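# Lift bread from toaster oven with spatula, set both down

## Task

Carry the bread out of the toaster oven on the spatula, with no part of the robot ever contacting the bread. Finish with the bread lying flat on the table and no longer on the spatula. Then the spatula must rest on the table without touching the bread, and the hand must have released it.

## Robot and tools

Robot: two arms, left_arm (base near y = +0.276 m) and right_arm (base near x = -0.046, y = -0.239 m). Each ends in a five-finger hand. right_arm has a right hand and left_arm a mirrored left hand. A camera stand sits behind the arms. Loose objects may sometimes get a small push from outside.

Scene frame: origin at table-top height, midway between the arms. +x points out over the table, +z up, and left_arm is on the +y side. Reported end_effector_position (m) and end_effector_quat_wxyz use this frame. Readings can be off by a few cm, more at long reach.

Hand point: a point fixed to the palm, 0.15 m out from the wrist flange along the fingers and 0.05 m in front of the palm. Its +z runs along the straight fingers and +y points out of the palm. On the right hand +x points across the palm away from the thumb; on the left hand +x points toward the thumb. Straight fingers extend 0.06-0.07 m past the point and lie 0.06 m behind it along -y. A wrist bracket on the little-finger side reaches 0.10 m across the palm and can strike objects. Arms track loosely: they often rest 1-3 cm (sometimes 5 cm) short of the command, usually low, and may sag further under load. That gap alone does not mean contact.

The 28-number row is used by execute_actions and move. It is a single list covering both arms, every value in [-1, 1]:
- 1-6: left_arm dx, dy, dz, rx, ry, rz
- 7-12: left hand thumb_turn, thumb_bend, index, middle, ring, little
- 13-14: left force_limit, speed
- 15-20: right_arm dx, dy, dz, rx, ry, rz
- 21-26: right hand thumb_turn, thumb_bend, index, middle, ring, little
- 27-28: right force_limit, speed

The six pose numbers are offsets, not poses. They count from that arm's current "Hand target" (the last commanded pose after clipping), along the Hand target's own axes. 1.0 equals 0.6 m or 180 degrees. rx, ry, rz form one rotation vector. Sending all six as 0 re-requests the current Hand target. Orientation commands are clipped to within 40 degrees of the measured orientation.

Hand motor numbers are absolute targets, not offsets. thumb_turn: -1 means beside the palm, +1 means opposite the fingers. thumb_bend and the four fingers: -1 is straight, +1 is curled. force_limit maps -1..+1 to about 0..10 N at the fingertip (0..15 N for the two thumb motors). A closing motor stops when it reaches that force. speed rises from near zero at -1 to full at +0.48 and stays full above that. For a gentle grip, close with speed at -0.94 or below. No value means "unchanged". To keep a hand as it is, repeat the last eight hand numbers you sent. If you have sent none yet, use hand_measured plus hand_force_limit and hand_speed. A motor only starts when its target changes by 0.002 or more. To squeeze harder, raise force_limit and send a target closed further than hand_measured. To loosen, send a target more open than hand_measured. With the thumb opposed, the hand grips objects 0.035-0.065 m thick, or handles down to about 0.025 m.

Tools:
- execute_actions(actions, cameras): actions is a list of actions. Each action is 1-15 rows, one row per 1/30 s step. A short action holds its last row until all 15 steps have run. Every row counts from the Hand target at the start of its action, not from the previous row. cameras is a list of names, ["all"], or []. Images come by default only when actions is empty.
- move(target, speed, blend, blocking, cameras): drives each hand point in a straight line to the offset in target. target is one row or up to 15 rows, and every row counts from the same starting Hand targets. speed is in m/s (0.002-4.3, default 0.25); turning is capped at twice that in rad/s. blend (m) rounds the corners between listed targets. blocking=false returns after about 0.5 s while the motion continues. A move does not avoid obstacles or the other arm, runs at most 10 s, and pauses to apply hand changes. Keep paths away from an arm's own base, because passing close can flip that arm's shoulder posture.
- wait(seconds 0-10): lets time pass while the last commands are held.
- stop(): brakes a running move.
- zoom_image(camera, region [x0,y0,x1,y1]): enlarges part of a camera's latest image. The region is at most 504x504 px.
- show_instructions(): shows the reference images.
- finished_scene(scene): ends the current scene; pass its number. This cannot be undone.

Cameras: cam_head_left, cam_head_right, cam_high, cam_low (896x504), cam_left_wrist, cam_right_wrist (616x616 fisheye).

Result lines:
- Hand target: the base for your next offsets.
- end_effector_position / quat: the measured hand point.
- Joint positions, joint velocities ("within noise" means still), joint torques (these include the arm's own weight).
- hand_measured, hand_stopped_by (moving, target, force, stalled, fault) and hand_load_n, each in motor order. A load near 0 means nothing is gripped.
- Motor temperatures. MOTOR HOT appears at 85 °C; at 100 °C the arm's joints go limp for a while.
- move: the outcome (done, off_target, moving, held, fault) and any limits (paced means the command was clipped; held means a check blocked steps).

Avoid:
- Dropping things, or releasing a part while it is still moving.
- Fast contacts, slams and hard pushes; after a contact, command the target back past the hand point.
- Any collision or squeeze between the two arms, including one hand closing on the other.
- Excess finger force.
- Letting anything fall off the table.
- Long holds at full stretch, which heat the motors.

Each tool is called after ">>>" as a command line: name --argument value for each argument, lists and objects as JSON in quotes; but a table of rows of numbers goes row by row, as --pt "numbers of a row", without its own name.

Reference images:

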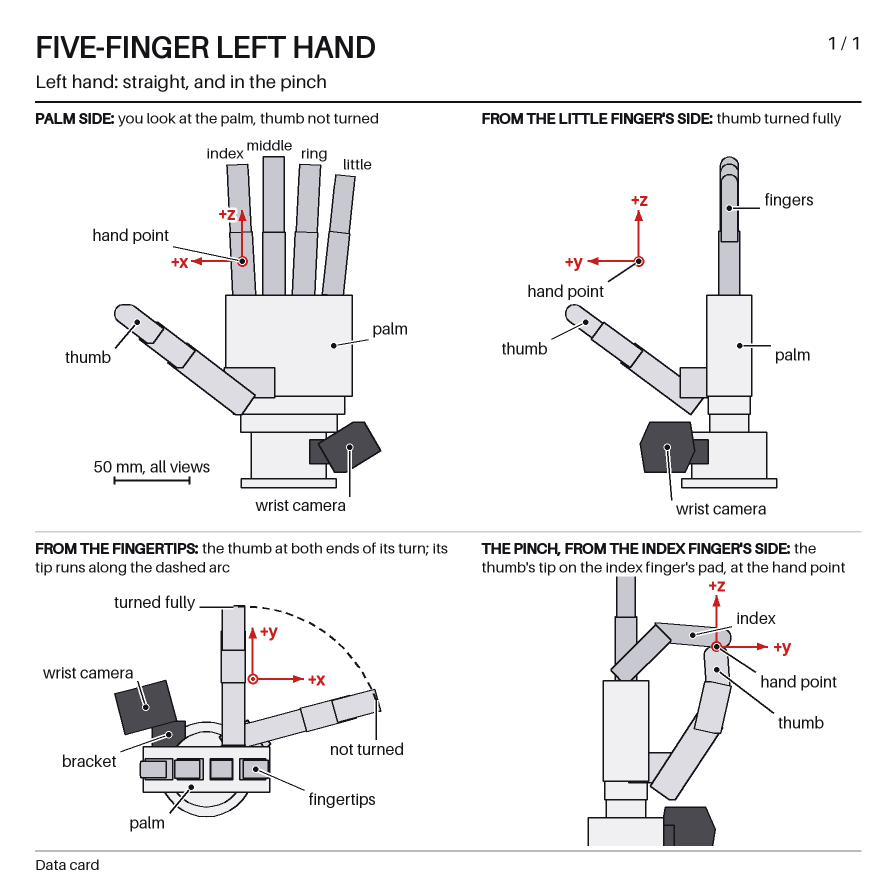

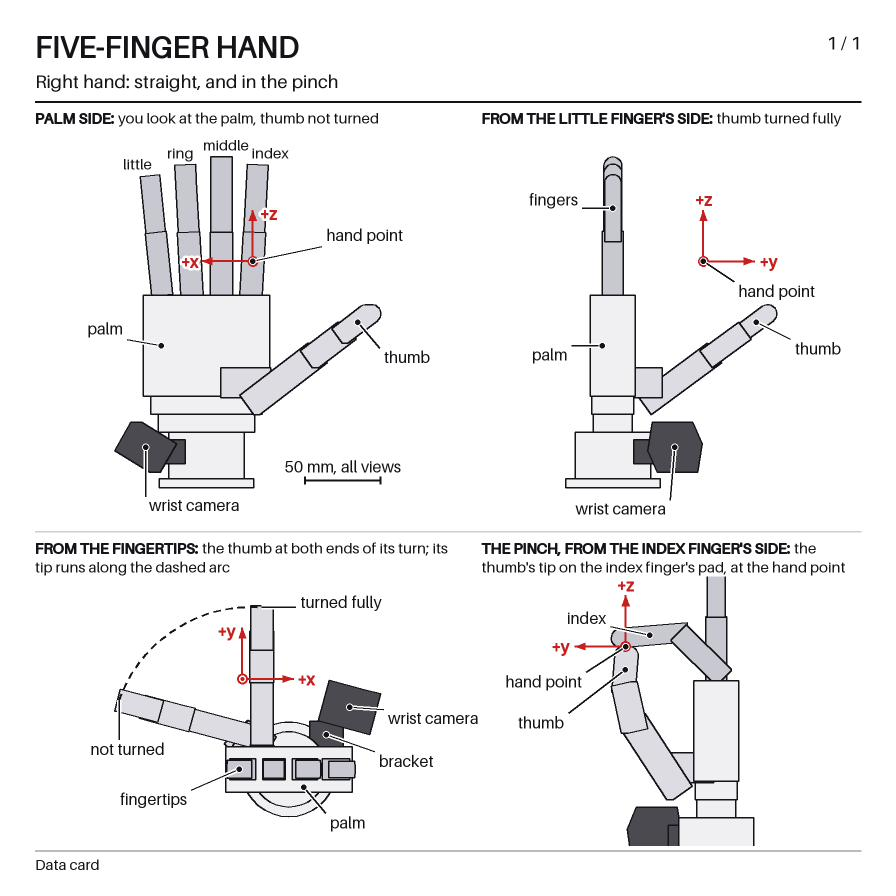

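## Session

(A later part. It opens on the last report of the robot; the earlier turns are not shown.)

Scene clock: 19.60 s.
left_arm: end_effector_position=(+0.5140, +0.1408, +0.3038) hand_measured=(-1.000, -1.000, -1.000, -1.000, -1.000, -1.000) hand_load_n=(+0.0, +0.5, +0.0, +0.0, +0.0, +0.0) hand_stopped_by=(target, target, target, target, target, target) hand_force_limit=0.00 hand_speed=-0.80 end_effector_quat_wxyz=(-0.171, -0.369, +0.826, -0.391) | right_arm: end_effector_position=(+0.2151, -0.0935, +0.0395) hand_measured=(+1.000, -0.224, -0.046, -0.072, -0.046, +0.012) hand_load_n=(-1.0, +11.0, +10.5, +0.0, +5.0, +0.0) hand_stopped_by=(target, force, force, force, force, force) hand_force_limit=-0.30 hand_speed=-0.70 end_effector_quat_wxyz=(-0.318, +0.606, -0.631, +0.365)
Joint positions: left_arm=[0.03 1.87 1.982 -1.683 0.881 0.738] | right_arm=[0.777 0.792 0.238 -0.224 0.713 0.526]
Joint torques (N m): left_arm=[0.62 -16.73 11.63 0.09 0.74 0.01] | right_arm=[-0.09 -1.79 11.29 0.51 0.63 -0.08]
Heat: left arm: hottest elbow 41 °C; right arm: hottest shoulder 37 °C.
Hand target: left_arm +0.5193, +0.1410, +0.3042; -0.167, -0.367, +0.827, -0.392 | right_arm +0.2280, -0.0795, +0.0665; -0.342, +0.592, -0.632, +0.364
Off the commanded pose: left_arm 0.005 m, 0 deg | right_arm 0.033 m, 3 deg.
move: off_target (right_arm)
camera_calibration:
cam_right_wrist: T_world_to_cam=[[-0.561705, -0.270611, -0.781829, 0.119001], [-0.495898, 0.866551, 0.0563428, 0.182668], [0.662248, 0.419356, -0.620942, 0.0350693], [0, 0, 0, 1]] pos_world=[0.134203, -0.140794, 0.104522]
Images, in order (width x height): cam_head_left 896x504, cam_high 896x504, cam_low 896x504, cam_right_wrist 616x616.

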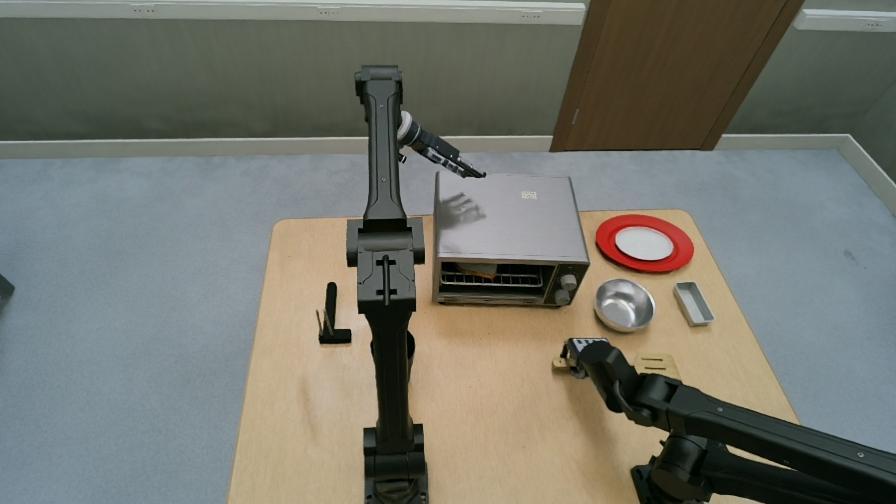

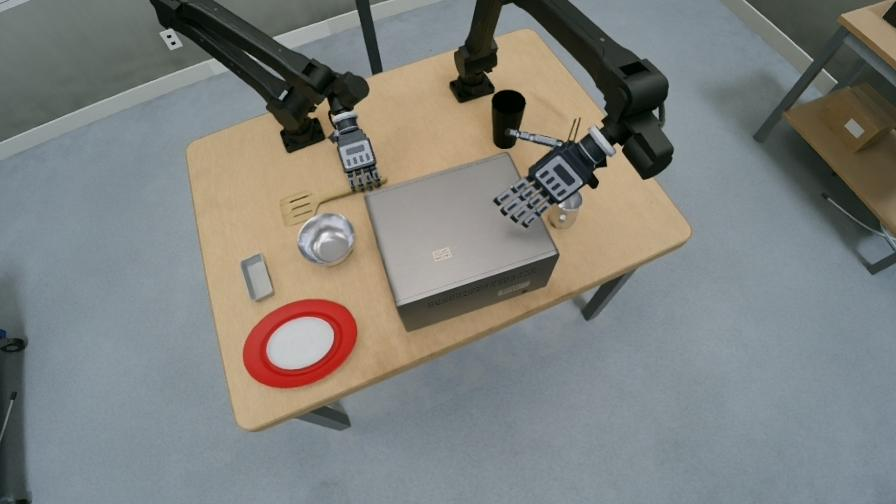

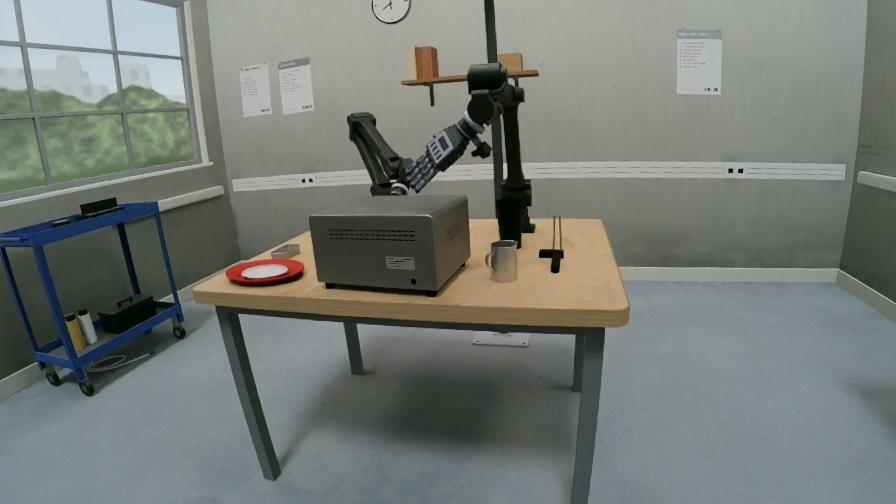

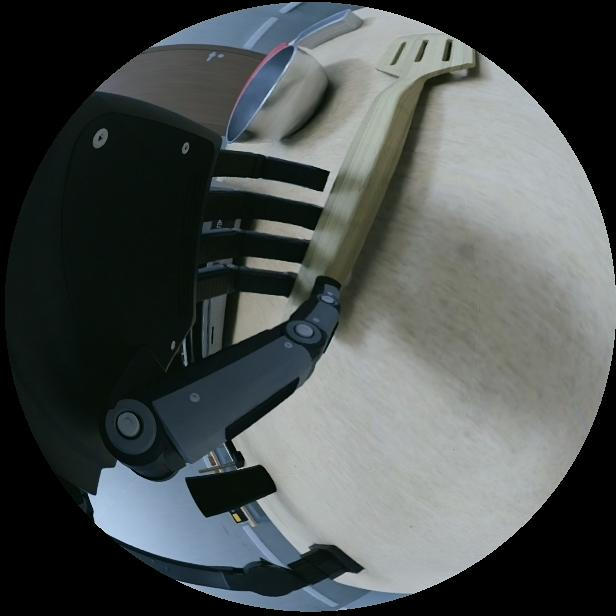

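>>> execute_actions --actions '[[[0,0,0,0,0,0,-1,-1,-1,-1,-1,-1,0,-0.8,0,-0.05,-0.03,0,0,0,1,0.3,0.4,0.5,0.5,0.5,0.0,-0.92]]]'

>>> wait --seconds 1.5 --cameras '["cam_right_wrist"]'

Scene clock: 22.17 s.
left_arm: end_effector_position=(+0.5140, +0.1408, +0.3038) hand_measured=(-1.000, -1.000, -1.000, -1.000, -1.000, -1.000) hand_load_n=(-0.5, +0.0, +0.5, +0.0, +0.0, +0.0) hand_stopped_by=(target, target, target, target, target, target) hand_force_limit=0.00 hand_speed=-0.80 end_effector_quat_wxyz=(-0.171, -0.369, +0.826, -0.391) | right_arm: end_effector_position=(+0.2171, -0.0913, +0.0726) hand_measured=(+1.000, -0.224, -0.046, -0.052, -0.044, +0.500) hand_load_n=(-1.0, +10.0, +7.5, +7.0, +0.0, +0.0) hand_stopped_by=(target, force, force, force, force, target) hand_force_limit=0.00 hand_speed=-0.92 end_effector_quat_wxyz=(-0.318, +0.606, -0.631, +0.365)
Joint positions: left_arm=[0.03 1.87 1.982 -1.683 0.881 0.738] | right_arm=[0.777 0.717 0.312 -0.374 0.713 0.526]
Joint torques (N m): left_arm=[0.67 -16.56 11.64 0.09 0.74 0.01] | right_arm=[0.03 -1.9 11.82 0.44 0.7 -0.06]
Motor temperatures (°C): left_arm=[30 37 42 27 35 33] | right_arm=[32 37 38 32 35 30]
Heat: left arm: hottest elbow 42 °C; right arm: hottest elbow 38 °C.
Hand target: left_arm +0.5193, +0.1410, +0.3042; -0.167, -0.367, +0.827, -0.392 | right_arm +0.2274, -0.0795, +0.1014; -0.342, +0.592, -0.632, +0.364
Off the commanded pose: left_arm 0.005 m, 0 deg | right_arm 0.033 m, 3 deg.
Step readings (end_effector_position of left_arm | right_arm):
0: (+0.5140, +0.1408, +0.3038) | (+0.2150, -0.0936, +0.0394)
1: (+0.5140, +0.1408, +0.3038) | (+0.2150, -0.0936, +0.0395)
2: (+0.5140, +0.1408, +0.3038) | (+0.2146, -0.0940, +0.0400)
4: (+0.5140, +0.1408, +0.3038) | (+0.2142, -0.0941, +0.0446)
8: (+0.5140, +0.1408, +0.3038) | (+0.2189, -0.0891, +0.0642)
15: (+0.5140, +0.1408, +0.3038) | (+0.2190, -0.0892, +0.0745)

Scene clock: 23.67 s.
left_arm: end_effector_position=(+0.5140, +0.1408, +0.3038) hand_measured=(-1.000, -1.000, -1.000, -1.000, -1.000, -1.000) hand_load_n=(+0.0, +0.0, +0.0, +0.0, +0.0, +0.0) hand_stopped_by=(target, target, target, target, target, target) hand_force_limit=0.00 hand_speed=-0.80 end_effector_quat_wxyz=(-0.171, -0.369, +0.826, -0.391) | right_arm: end_effector_position=(+0.2171, -0.0913, +0.0726) hand_measured=(+1.000, -0.224, -0.046, -0.052, -0.044, +0.500) hand_load_n=(-1.0, +10.0, +7.5, +7.0, +0.0, +0.0) hand_stopped_by=(target, force, force, force, force, target) hand_force_limit=0.00 hand_speed=-0.92 end_effector_quat_wxyz=(-0.318, +0.606, -0.631, +0.365)
Joint positions: left_arm=[0.03 1.87 1.982 -1.683 0.881 0.738] | right_arm=[0.777 0.717 0.312 -0.374 0.713 0.526]
Joint torques (N m): left_arm=[0.73 -16.62 11.62 0.09 0.73 0.01] | right_arm=[-0.03 -1.73 11.78 0.38 0.69 -0.08]
Heat: left arm: hottest elbow 42 °C; right arm: hottest elbow 38 °C.
Hand target: left_arm +0.5193, +0.1410, +0.3042; -0.167, -0.367, +0.827, -0.392 | right_arm +0.2274, -0.0795, +0.1014; -0.342, +0.592, -0.632, +0.364
Off the commanded pose: left_arm 0.005 m, 0 deg | right_arm 0.033 m, 3 deg.
wait: 1.50 s; at rest by 0.17 s
camera_calibration:
cam_right_wrist: T_world_to_cam=[[-0.561964, -0.270841, -0.781564, 0.146672], [-0.496107, 0.866423, 0.0564647, 0.180012], [0.661872, 0.41947, -0.621265, 0.0535247], [0, 0, 0, 1]] pos_world=[0.136303, -0.138694, 0.137722]
Images, in order (width x height): cam_right_wrist 616x616.

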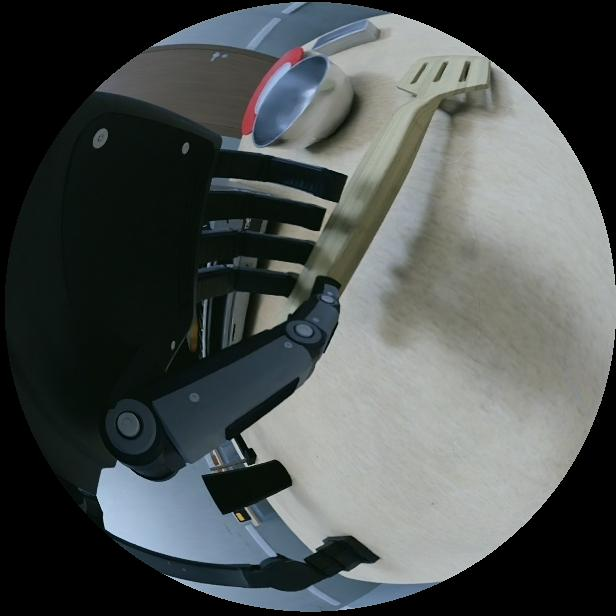

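>>> zoom_image --camera "cam_right_wrist" --region '[190, 40, 500, 340]'

Scaled by 1.626 from the camera's 616x616 image, which has a finer 880x880 frame.

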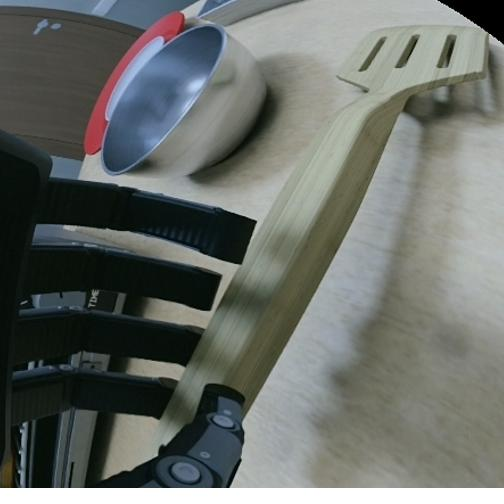

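>>> move --pt "0 0 0 0 0 0 -1 -1 -1 -1 -1 -1 0 -0.8 -0.0218 -0.1683 -0.305 0.011 -0.158 -0.102 1 0.3 0.4 0.5 0.5 0.5 0.0 -0.92" --pt "0 0 0 0 0 0 -1 -1 -1 -1 -1 -1 0 -0.8 -0.2015 -0.1662 -0.3752 0.0333 -0.4786 -0.3102 1 0.3 0.4 0.5 0.5 0.5 0.0 -0.92" --speed 0.2 --blend '[0.05,0]' --cameras '["cam_head_left","cam_head_right","cam_right_wrist","cam_high"]'

Scene clock: 30.07 s.
left_arm: end_effector_position=(+0.5140, +0.1408, +0.3038) hand_measured=(-1.000, -1.000, -1.000, -1.000, -1.000, -1.000) hand_load_n=(+0.0, +0.0, +0.5, +0.0, +0.0, +0.0) hand_stopped_by=(target, target, target, target, target, target) hand_force_limit=0.00 hand_speed=-0.80 end_effector_quat_wxyz=(-0.171, -0.369, +0.826, -0.391) | right_arm: end_effector_position=(+0.0863, +0.0427, +0.2765) hand_measured=(+1.000, -0.222, -0.046, -0.052, -0.044, +0.500) hand_load_n=(-0.5, +3.0, +3.0, +0.0, +0.0, +0.0) hand_stopped_by=(target, force, force, force, force, target) hand_force_limit=0.00 hand_speed=-0.92 end_effector_quat_wxyz=(-0.490, +0.868, +0.080, +0.001)
Joint positions: left_arm=[0.03 1.87 1.982 -1.683 0.881 0.738] | right_arm=[0.713 0.765 0.876 -0.905 -0.756 -0.704]
Joint torques (N m): left_arm=[0.73 -16.79 11.56 0.09 0.74 0.01] | right_arm=[0.67 -0.79 12.92 0.44 -0.45 -0.25]
Heat: left arm: hottest elbow 43 °C; right arm: hottest elbow 40 °C.
Hand target: left_arm +0.5193, +0.1410, +0.3042; -0.167, -0.367, +0.827, -0.392 | right_arm +0.0908, +0.0504, +0.3007; -0.500, +0.861, +0.097, +0.013
Off the commanded pose: left_arm 0.005 m, 0 deg | right_arm 0.026 m, 3 deg.
move: off_target (right_arm)
camera_calibration:
cam_right_wrist: T_world_to_cam=[[0.408593, -0.481697, -0.775255, 0.192363], [-0.749881, -0.661386, 0.0157256, 0.0858585], [-0.520318, 0.574923, -0.631453, 0.308698], [0, 0, 0, 1]] pos_world=[0.146406, -0.0280315, 0.342708]
Images, in order (width x height): cam_head_left 896x504, cam_head_right 896x504, cam_high 896x504, cam_right_wrist 616x616.

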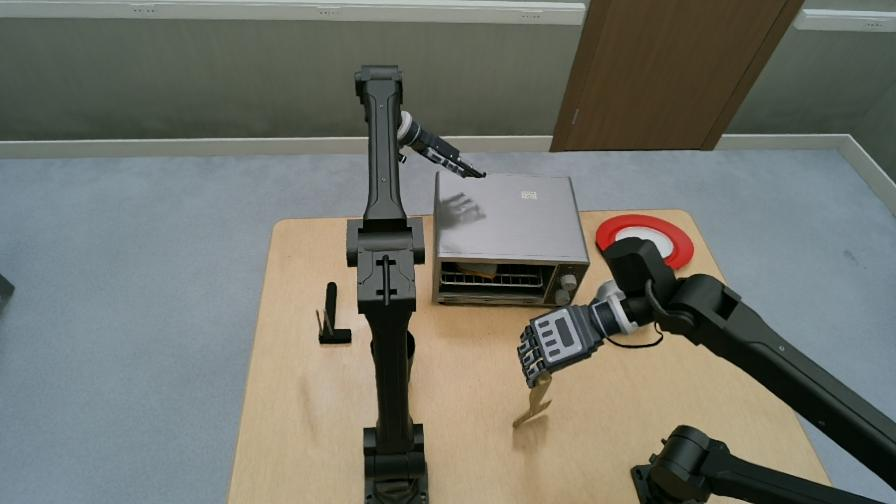

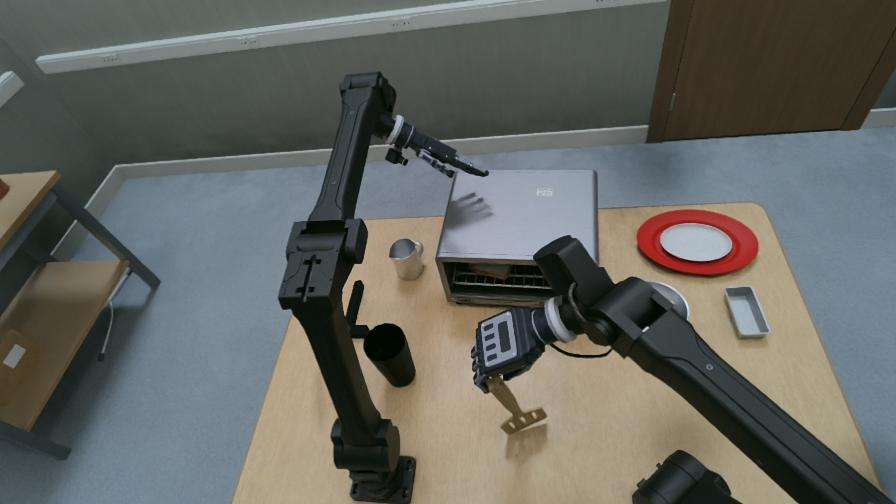

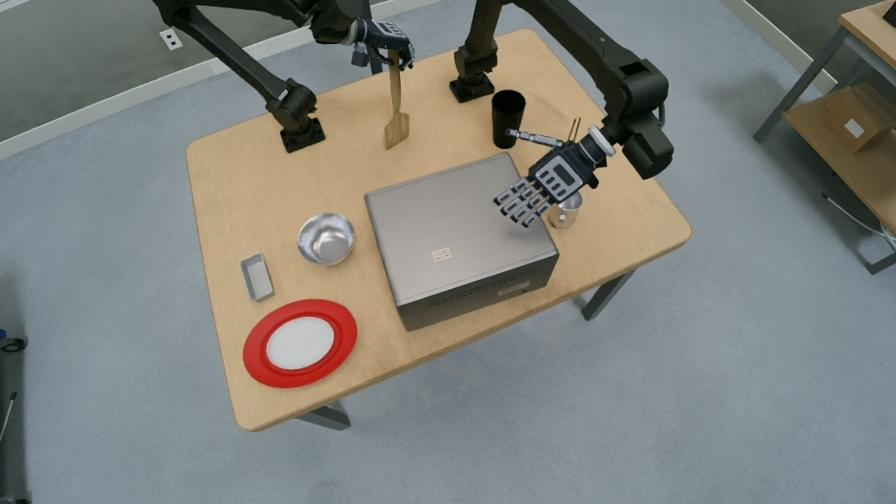

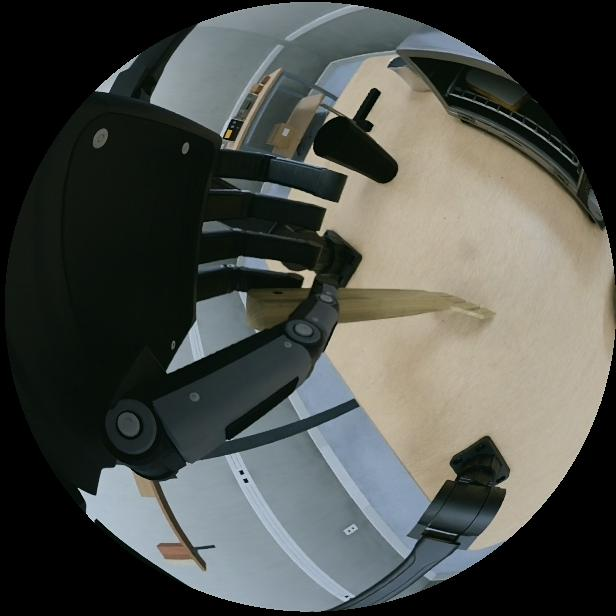

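>>> zoom_image --camera "cam_right_wrist" --region '[180, 140, 520, 440]'

>>> zoom_image --camera "cam_head_right" --region '[440, 280, 600, 460]'

>>> zoom_image --camera "cam_high" --region '[330, 0, 480, 170]'

Scaled by 1.482 from the camera's 616x616 image, which has a finer 880x880 frame.

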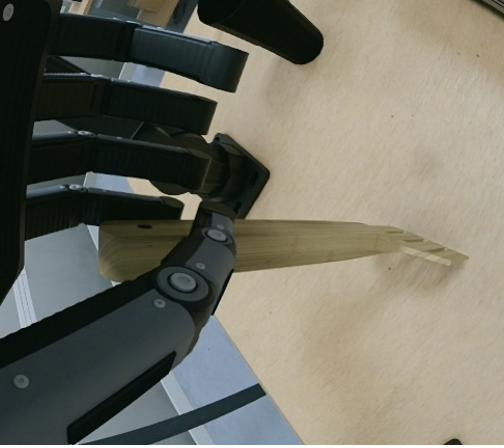

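Scaled by 2.800 from the camera's 896x504 image, which has a finer 1280x720 frame.

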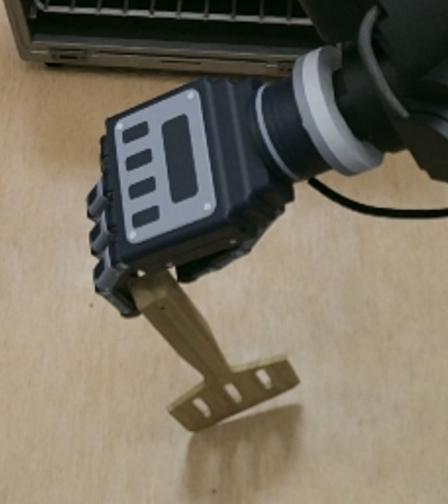

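Scaled by 2.965 from the camera's 896x504 image, which has a finer 1280x720 frame.

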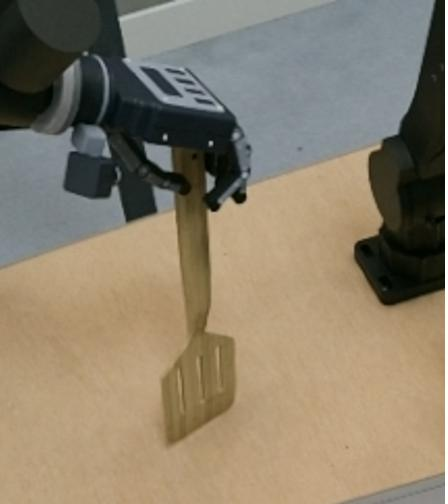

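>>> execute_actions --actions '[[[0,0,0,0,0,0,-1,-1,-1,-1,-1,-1,0,-0.8,0,0,0,0,0,0,1,0.3,0.5,-1,-1,-1,0.1,-0.92]]]'

>>> wait --seconds 6 --cameras '["cam_right_wrist","cam_high"]'

Scene clock: 37.77 s.
left_arm: end_effector_position=(+0.5140, +0.1408, +0.3038) hand_measured=(-1.000, -1.000, -1.000, -1.000, -1.000, -1.000) hand_load_n=(+0.0, +0.0, +0.0, +0.0, +0.0, +0.0) hand_stopped_by=(target, target, target, target, target, target) hand_force_limit=0.00 hand_speed=-0.80 end_effector_quat_wxyz=(-0.171, -0.369, +0.826, -0.391) | right_arm: end_effector_position=(+0.0863, +0.0427, +0.2765) hand_measured=(+1.000, -0.222, -0.032, -0.814, -0.808, -0.262) hand_load_n=(-1.5, +5.5, +7.5, +0.0, +0.0, +0.0) hand_stopped_by=(target, force, force, moving, moving, moving) hand_force_limit=0.10 hand_speed=-0.92 end_effector_quat_wxyz=(-0.490, +0.868, +0.081, +0.001)
Joint positions: left_arm=[0.03 1.87 1.982 -1.683 0.881 0.738] | right_arm=[0.713 0.765 0.876 -0.905 -0.756 -0.705]
Joint torques (N m): left_arm=[0.85 -16.73 11.64 0.05 0.74 0.02] | right_arm=[0.44 -1.2 12.82 0.4 -0.48 -0.24]
Heat: left arm: hottest elbow 44 °C; right arm: hottest elbow 41 °C.
Hand target: left_arm +0.5193, +0.1410, +0.3042; -0.167, -0.367, +0.827, -0.392 | right_arm +0.0908, +0.0503, +0.3007; -0.500, +0.861, +0.097, +0.013
Off the commanded pose: left_arm 0.005 m, 0 deg | right_arm 0.026 m, 3 deg.
not at rest: the robot was still moving 3 seconds after this call's last action.
Step readings (end_effector_position of left_arm | right_arm):
0: (+0.5140, +0.1408, +0.3038) | (+0.0863, +0.0427, +0.2765)
1: (+0.5140, +0.1408, +0.3038) | (+0.0863, +0.0427, +0.2765)
2: (+0.5140, +0.1408, +0.3038) | (+0.0863, +0.0427, +0.2765)
4: (+0.5140, +0.1408, +0.3038) | (+0.0863, +0.0427, +0.2765)
8: (+0.5140, +0.1408, +0.3038) | (+0.0863, +0.0427, +0.2765)
15: (+0.5140, +0.1408, +0.3038) | (+0.0863, +0.0427, +0.2765)

Scene clock: 43.77 s.
left_arm: end_effector_position=(+0.5140, +0.1408, +0.3038) hand_measured=(-1.000, -1.000, -1.000, -1.000, -1.000, -1.000) hand_load_n=(+0.0, +0.0, +0.0, +0.0, +0.0, +0.0) hand_stopped_by=(target, target, target, target, target, target) hand_force_limit=0.00 hand_speed=-0.80 end_effector_quat_wxyz=(-0.171, -0.369, +0.826, -0.391) | right_arm: end_effector_position=(+0.0863, +0.0427, +0.2765) hand_measured=(+1.000, -0.222, -0.032, -1.000, -1.000, -1.000) hand_load_n=(-1.5, +5.5, +7.5, +0.0, +0.0, +0.0) hand_stopped_by=(target, force, force, target, target, target) hand_force_limit=0.10 hand_speed=-0.92 end_effector_quat_wxyz=(-0.490, +0.868, +0.081, +0.001)
Joint positions: left_arm=[0.03 1.87 1.982 -1.683 0.881 0.738] | right_arm=[0.713 0.765 0.876 -0.905 -0.756 -0.705]
Joint torques (N m): left_arm=[0.67 -16.67 11.62 0.13 0.74 0.02] | right_arm=[0.44 -1.2 13 0.43 -0.49 -0.25]
Heat: left arm: hottest elbow 45 °C; right arm: hottest elbow 42 °C.
Hand target: left_arm +0.5193, +0.1410, +0.3042; -0.167, -0.367, +0.827, -0.392 | right_arm +0.0908, +0.0503, +0.3007; -0.500, +0.861, +0.097, +0.013
Off the commanded pose: left_arm 0.005 m, 0 deg | right_arm 0.026 m, 3 deg.
wait: 6.00 s; at rest by 3.40 s
camera_calibration:
cam_right_wrist: T_world_to_cam=[[0.409602, -0.481364, -0.774929, 0.192071], [-0.749536, -0.661796, 0.0149098, 0.0861508], [-0.520022, 0.57473, -0.631872, 0.308845], [0, 0, 0, 1]] pos_world=[0.146506, -0.0280318, 0.342708]
Images, in order (width x height): cam_high 896x504, cam_right_wrist 616x616.

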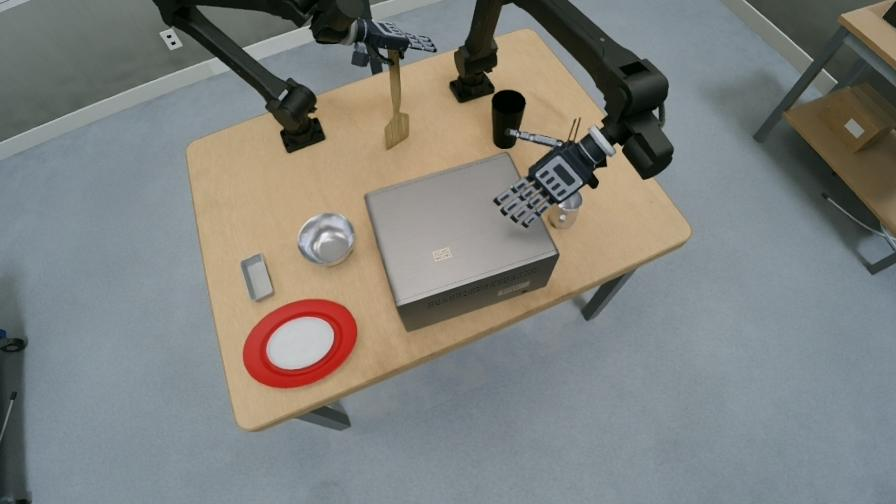

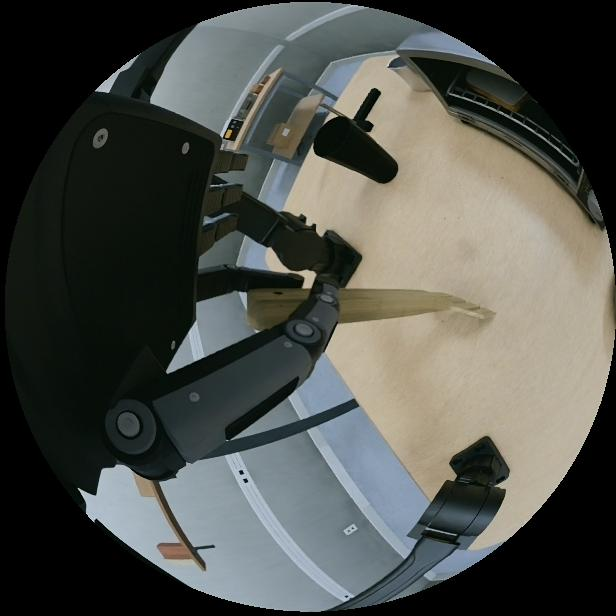

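>>> move --pt "0 0 0 0 0 0 -1 -1 -1 -1 -1 -1 0 -0.8 0.1722 0.0243 -0.1139 0 0 0 1 0.3 0.5 -1 -1 -1 0.1 -0.92" --pt "0 0 0 0 0 0 -1 -1 -1 -1 -1 -1 0 -0.8 0.35 0.0717 -0.1192 0 0 0 1 0.3 0.5 -1 -1 -1 0.1 -0.92" --speed 0.12 --blend '[0.05,0]' --cameras '["cam_head_left","cam_head_right","cam_right_wrist","cam_high","cam_low"]'

Scene clock: 46.90 s.
left_arm: end_effector_position=(+0.5140, +0.1408, +0.3038) hand_measured=(-1.000, -1.000, -1.000, -1.000, -1.000, -1.000) hand_load_n=(-0.5, +0.0, +0.0, +0.0, +0.0, +0.0) hand_stopped_by=(target, target, target, target, target, target) hand_force_limit=0.00 hand_speed=-0.80 end_effector_quat_wxyz=(-0.171, -0.369, +0.826, -0.391) | right_arm: end_effector_position=(+0.2964, -0.0004, +0.3084) hand_measured=(+1.000, -0.222, -0.032, -1.000, -1.000, -1.000) hand_load_n=(-1.0, +6.0, +7.5, +0.0, +0.0, +0.0) hand_stopped_by=(target, force, force, target, target, target) hand_force_limit=0.10 hand_speed=-0.92 end_effector_quat_wxyz=(-0.496, +0.864, +0.088, -0.003)
Joint positions: left_arm=[0.03 1.87 1.982 -1.683 0.881 0.738] | right_arm=[0.256 1.325 1.372 -1.346 -1.016 -1.348]
Joint torques (N m): left_arm=[0.79 -16.73 11.62 0.09 0.73 0.02] | right_arm=[-0.79 -8.12 11.97 -0.18 -0.83 -0.28]
Motor temperatures (°C): left_arm=[29 38 45 27 35 32] | right_arm=[32 37 43 32 34 30]
Heat: left arm: hottest elbow 45 °C; right arm: hottest elbow 43 °C.
Hand target: left_arm +0.5193, +0.1410, +0.3042; -0.167, -0.367, +0.827, -0.392 | right_arm +0.3099, +0.0002, +0.3248; -0.500, +0.861, +0.097, +0.013
Off the commanded pose: left_arm 0.005 m, 0 deg | right_arm 0.021 m, 2 deg.
move: off_target (right_arm)
camera_calibration:
cam_right_wrist: T_world_to_cam=[[0.415988, -0.463654, -0.782291, 0.110389], [-0.738086, -0.674666, 0.00738382, 0.213468], [-0.531209, 0.574327, -0.622869, 0.463568], [0, 0, 0, 1]] pos_world=[0.357889, -0.0710375, 0.373523]
Images, in order (width x height): cam_head_left 896x504, cam_head_right 896x504, cam_high 896x504, cam_low 896x504, cam_right_wrist 616x616.

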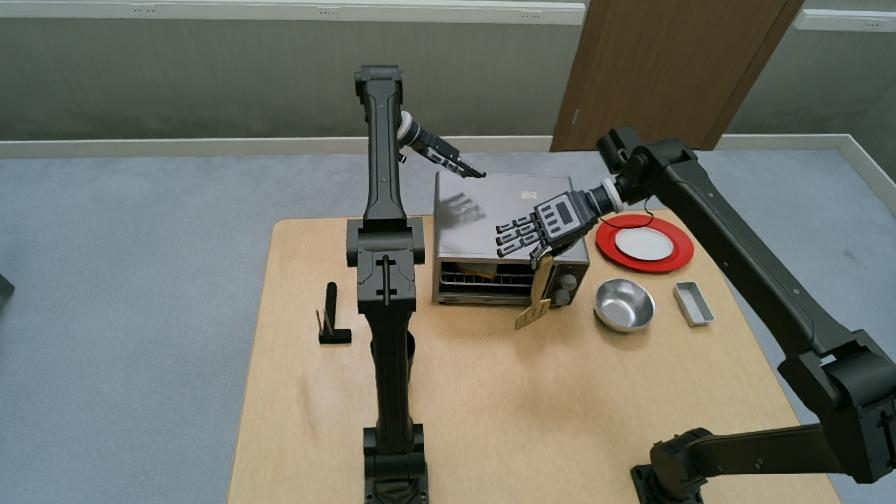

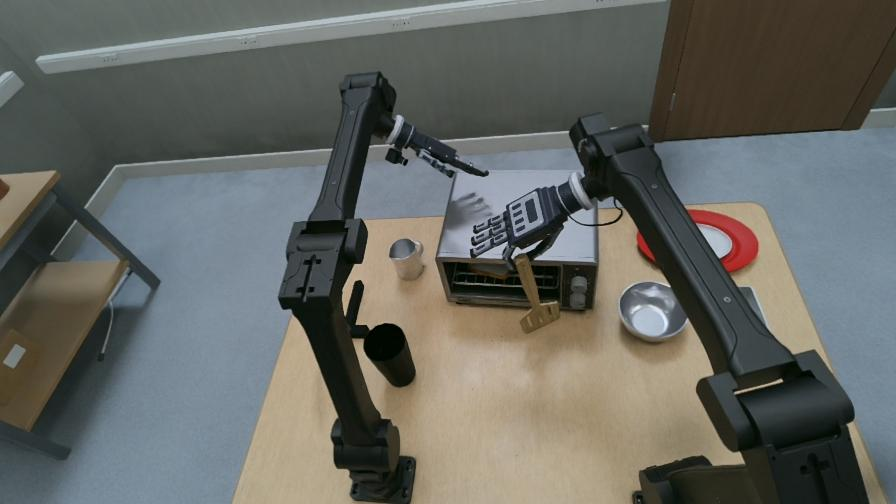

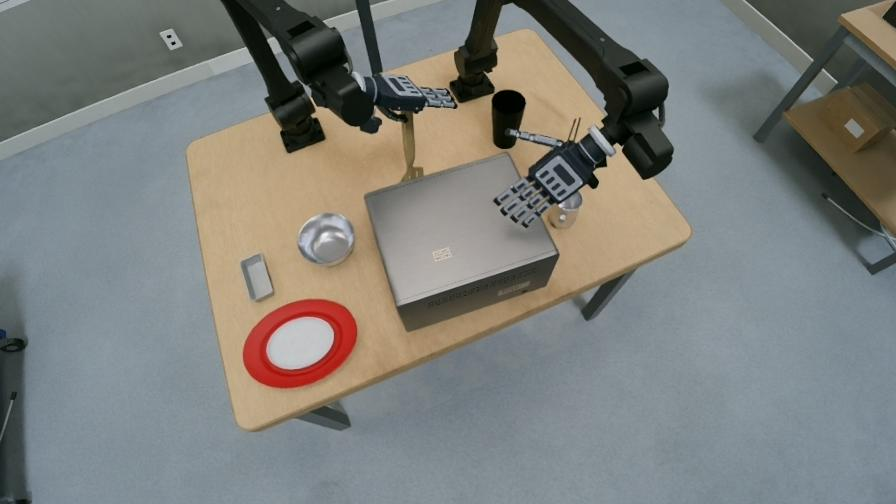

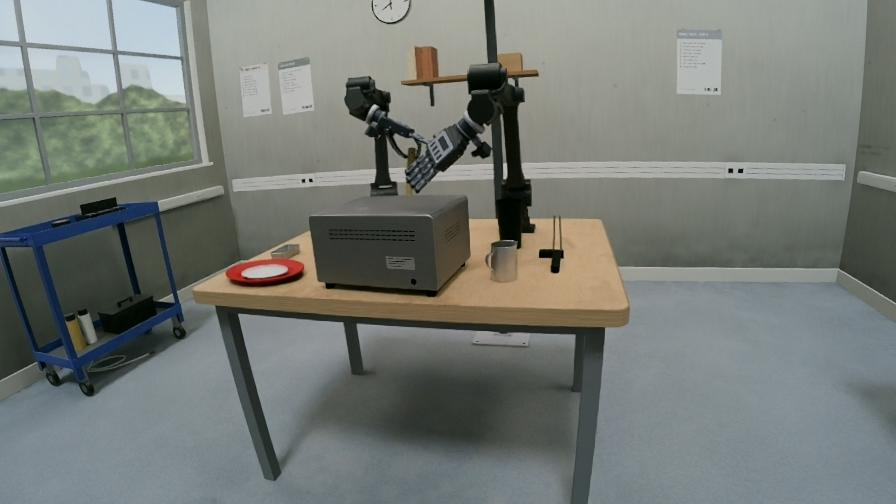

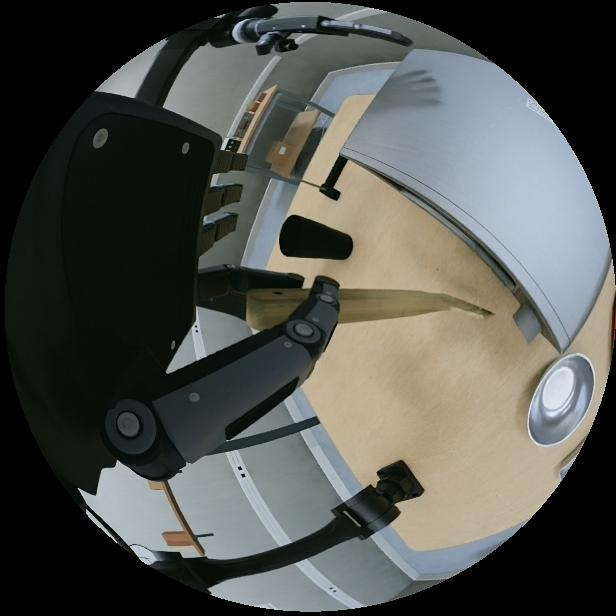

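>>> move --pt "0 0 0 0 0 0 -1 -1 -1 -1 -1 -1 0 -0.8 0.0513 0.0535 0.0207 0 0 0 1 0.3 0.5 -1 -1 -1 0.1 -0.92" --pt "0 0 0 0 0 0 -1 -1 -1 -1 -1 -1 0 -0.8 0.039 0.0805 0.0382 0 0 0 1 0.3 0.5 -1 -1 -1 0.1 -0.92" --pt "0 0 0 0 0 0 -1 -1 -1 -1 -1 -1 0 -0.8 -0.0447 0.0798 0.0527 0 0 0 1 0.3 0.5 -1 -1 -1 0.1 -0.92" --pt "0 0 0 0 0 0 -1 -1 -1 -1 -1 -1 0 -0.8 -0.1553 0.0918 0.0792 0 0 0 1 0.3 0.5 -1 -1 -1 0.1 -0.92" --speed '[0.05,0.03,0.06,0.06]' --blend '[0.01,0.01,0.01,0]' --cameras '["cam_head_left","cam_head_right","cam_right_wrist"]'

Scene clock: 51.70 s.
left_arm: end_effector_position=(+0.5140, +0.1408, +0.3038) hand_measured=(-1.000, -1.000, -1.000, -1.000, -1.000, -1.000) hand_load_n=(+0.0, +0.0, +0.0, +0.0, +0.0, +0.0) hand_stopped_by=(target, target, target, target, target, target) hand_force_limit=0.00 hand_speed=-0.80 end_effector_quat_wxyz=(-0.171, -0.369, +0.826, -0.391) | right_arm: end_effector_position=(+0.2266, -0.0027, +0.2415) hand_measured=(+1.000, -0.222, -0.032, -1.000, -1.000, -1.000) hand_load_n=(-0.5, +4.5, +8.5, +0.0, +0.0, +0.0) hand_stopped_by=(target, force, force, target, target, target) hand_force_limit=0.10 hand_speed=-0.92 end_effector_quat_wxyz=(-0.499, +0.862, +0.093, +0.009)
Joint positions: left_arm=[0.03 1.87 1.982 -1.683 0.881 0.738] | right_arm=[0.307 1.119 1.019 -1.091 -0.999 -1.253]
Joint torques (N m): left_arm=[0.67 -16.73 11.64 0.13 0.74 0.01] | right_arm=[0.38 -6.89 7.46 1.18 -0.53 -0.03]
Heat: left arm: hottest elbow 46 °C; right arm: hottest elbow 43 °C.
Hand target: left_arm +0.5193, +0.1410, +0.3042; -0.167, -0.367, +0.827, -0.392 | right_arm +0.2249, +0.0004, +0.2426; -0.500, +0.861, +0.097, +0.013
Off the commanded pose: left_arm 0.005 m, 0 deg | right_arm 0.004 m, 1 deg.
move: done
camera_calibration:
cam_right_wrist: T_world_to_cam=[[0.434869, -0.458632, -0.774949, 0.0799666], [-0.740024, -0.672357, -0.0173541, 0.167363], [-0.513083, 0.581027, -0.631786, 0.384205], [0, 0, 0, 1]] pos_world=[0.286207, -0.0740303, 0.30761]
Images, in order (width x height): cam_head_left 896x504, cam_head_right 896x504, cam_right_wrist 616x616.

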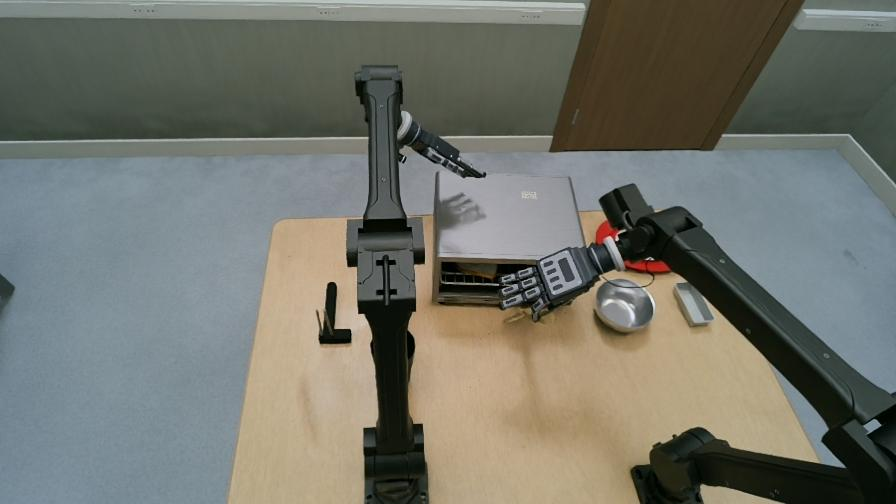

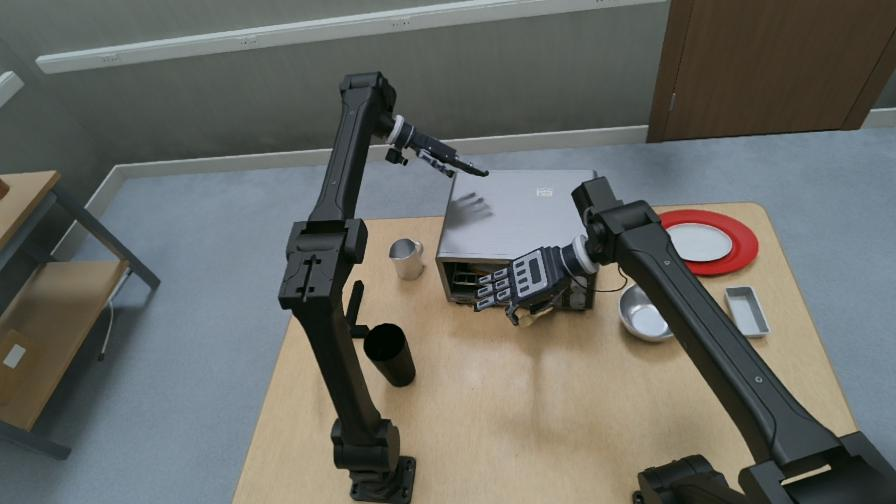

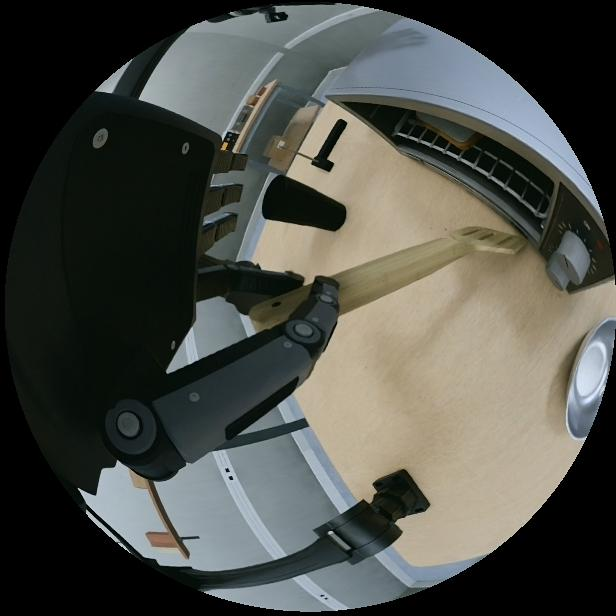

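>>> move --pt "0 0 0 0 0 0 -1 -1 -1 -1 -1 -1 0 -0.8 -0.1077 0.05 0.0473 0 0 0.1 1 0.3 0.5 -1 -1 -1 0.1 -0.92" --pt "0 0 0 0 0 0 -1 -1 -1 -1 -1 -1 0 -0.8 -0.1818 0.1025 0.0898 0 0 0.2 1 0.3 0.5 -1 -1 -1 0.1 -0.92" --pt "0 0 0 0 0 0 -1 -1 -1 -1 -1 -1 0 -0.8 -0.2225 0.1537 0.1257 0 0 0.3056 1 0.3 0.5 -1 -1 -1 0.1 -0.92" --speed 0.08 --blend '[0.01,0.01,0]' --cameras '["cam_head_left","cam_head_right","cam_right_wrist"]'

>>> zoom_image --camera "cam_right_wrist" --region '[180, 100, 540, 440]'

Scene clock: 58.97 s.
left_arm: end_effector_position=(+0.5140, +0.1408, +0.3038) hand_measured=(-1.000, -1.000, -1.000, -1.000, -1.000, -1.000) hand_load_n=(+0.0, +0.0, +0.0, -0.5, +0.0, +0.0) hand_stopped_by=(target, target, target, target, target, target) hand_force_limit=0.00 hand_speed=-0.80 end_effector_quat_wxyz=(-0.171, -0.369, +0.826, -0.391) | right_arm: end_effector_position=(+0.1031, +0.0008, +0.1131) hand_measured=(+1.000, -0.220, -0.032, -1.000, -1.000, -1.000) hand_load_n=(+0.0, +0.0, -0.5, +0.0, +0.0, +0.0) hand_stopped_by=(target, force, force, target, target, target) hand_force_limit=0.10 hand_speed=-0.92 end_effector_quat_wxyz=(-0.450, +0.812, -0.302, -0.216)
Joint positions: left_arm=[0.03 1.87 1.982 -1.683 0.881 0.738] | right_arm=[0.353 1.031 0.492 -0.589 -0.983 -0.249]
Joint torques (N m): left_arm=[0.79 -16.73 11.64 0.08 0.74 0] | right_arm=[-0.67 -2.49 6.45 1.09 -0.68 0.04]
Heat: left arm: hottest elbow 47 °C; right arm: hottest elbow 43 °C.
Hand target: left_arm +0.5193, +0.1410, +0.3042; -0.167, -0.367, +0.827, -0.392 | right_arm +0.1049, +0.0004, +0.1097; -0.449, +0.808, -0.311, -0.219
Off the commanded pose: left_arm 0.005 m, 0 deg | right_arm 0.004 m, 1 deg.
move: done
camera_calibration:
cam_right_wrist: T_world_to_cam=[[-0.456432, -0.510696, -0.728601, 0.122486], [-0.708984, -0.286018, 0.644621, -0.00243121], [-0.537598, 0.810792, -0.231527, 0.194728], [0, 0, 0, 1]] pos_world=[0.158868, -0.0960256, 0.135896]
Images, in order (width x height): cam_head_left 896x504, cam_head_right 896x504, cam_right_wrist 616x616.

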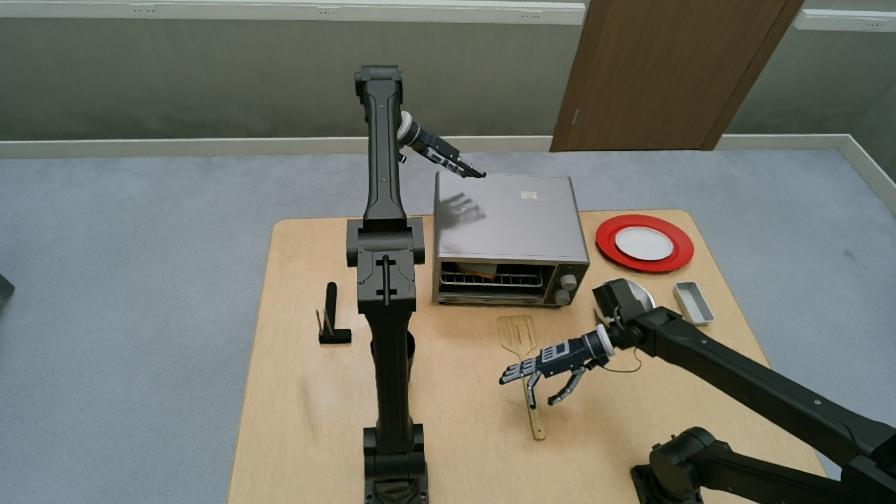

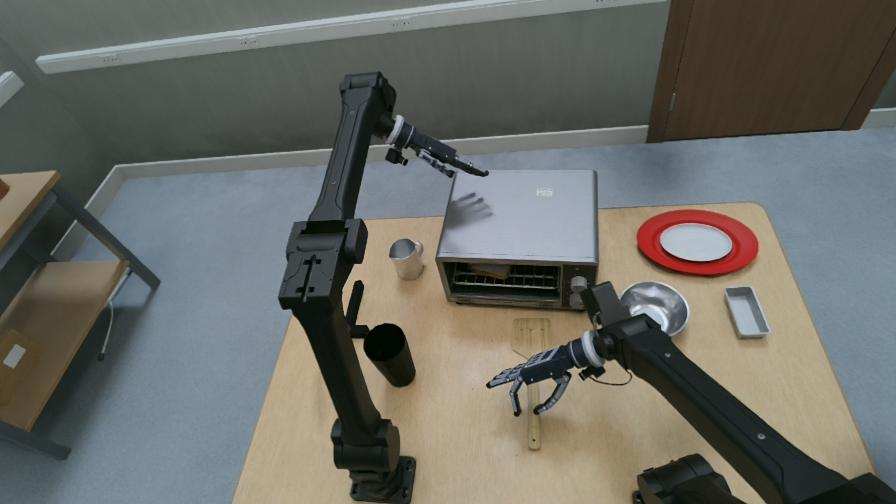

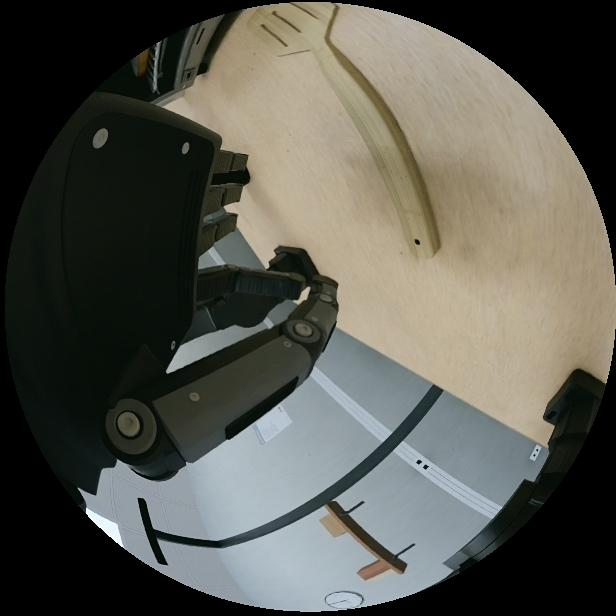

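Scaled by 1.400 from the camera's 616x616 image, which has a finer 880x880 frame.

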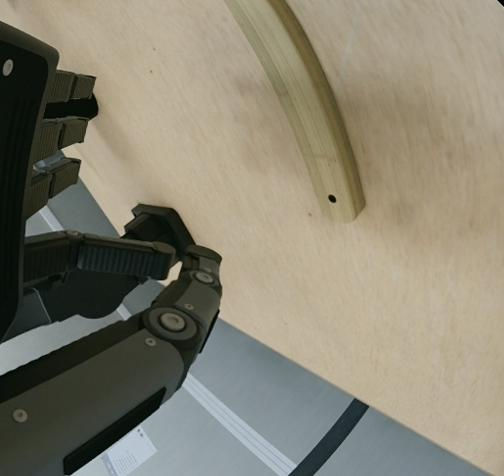

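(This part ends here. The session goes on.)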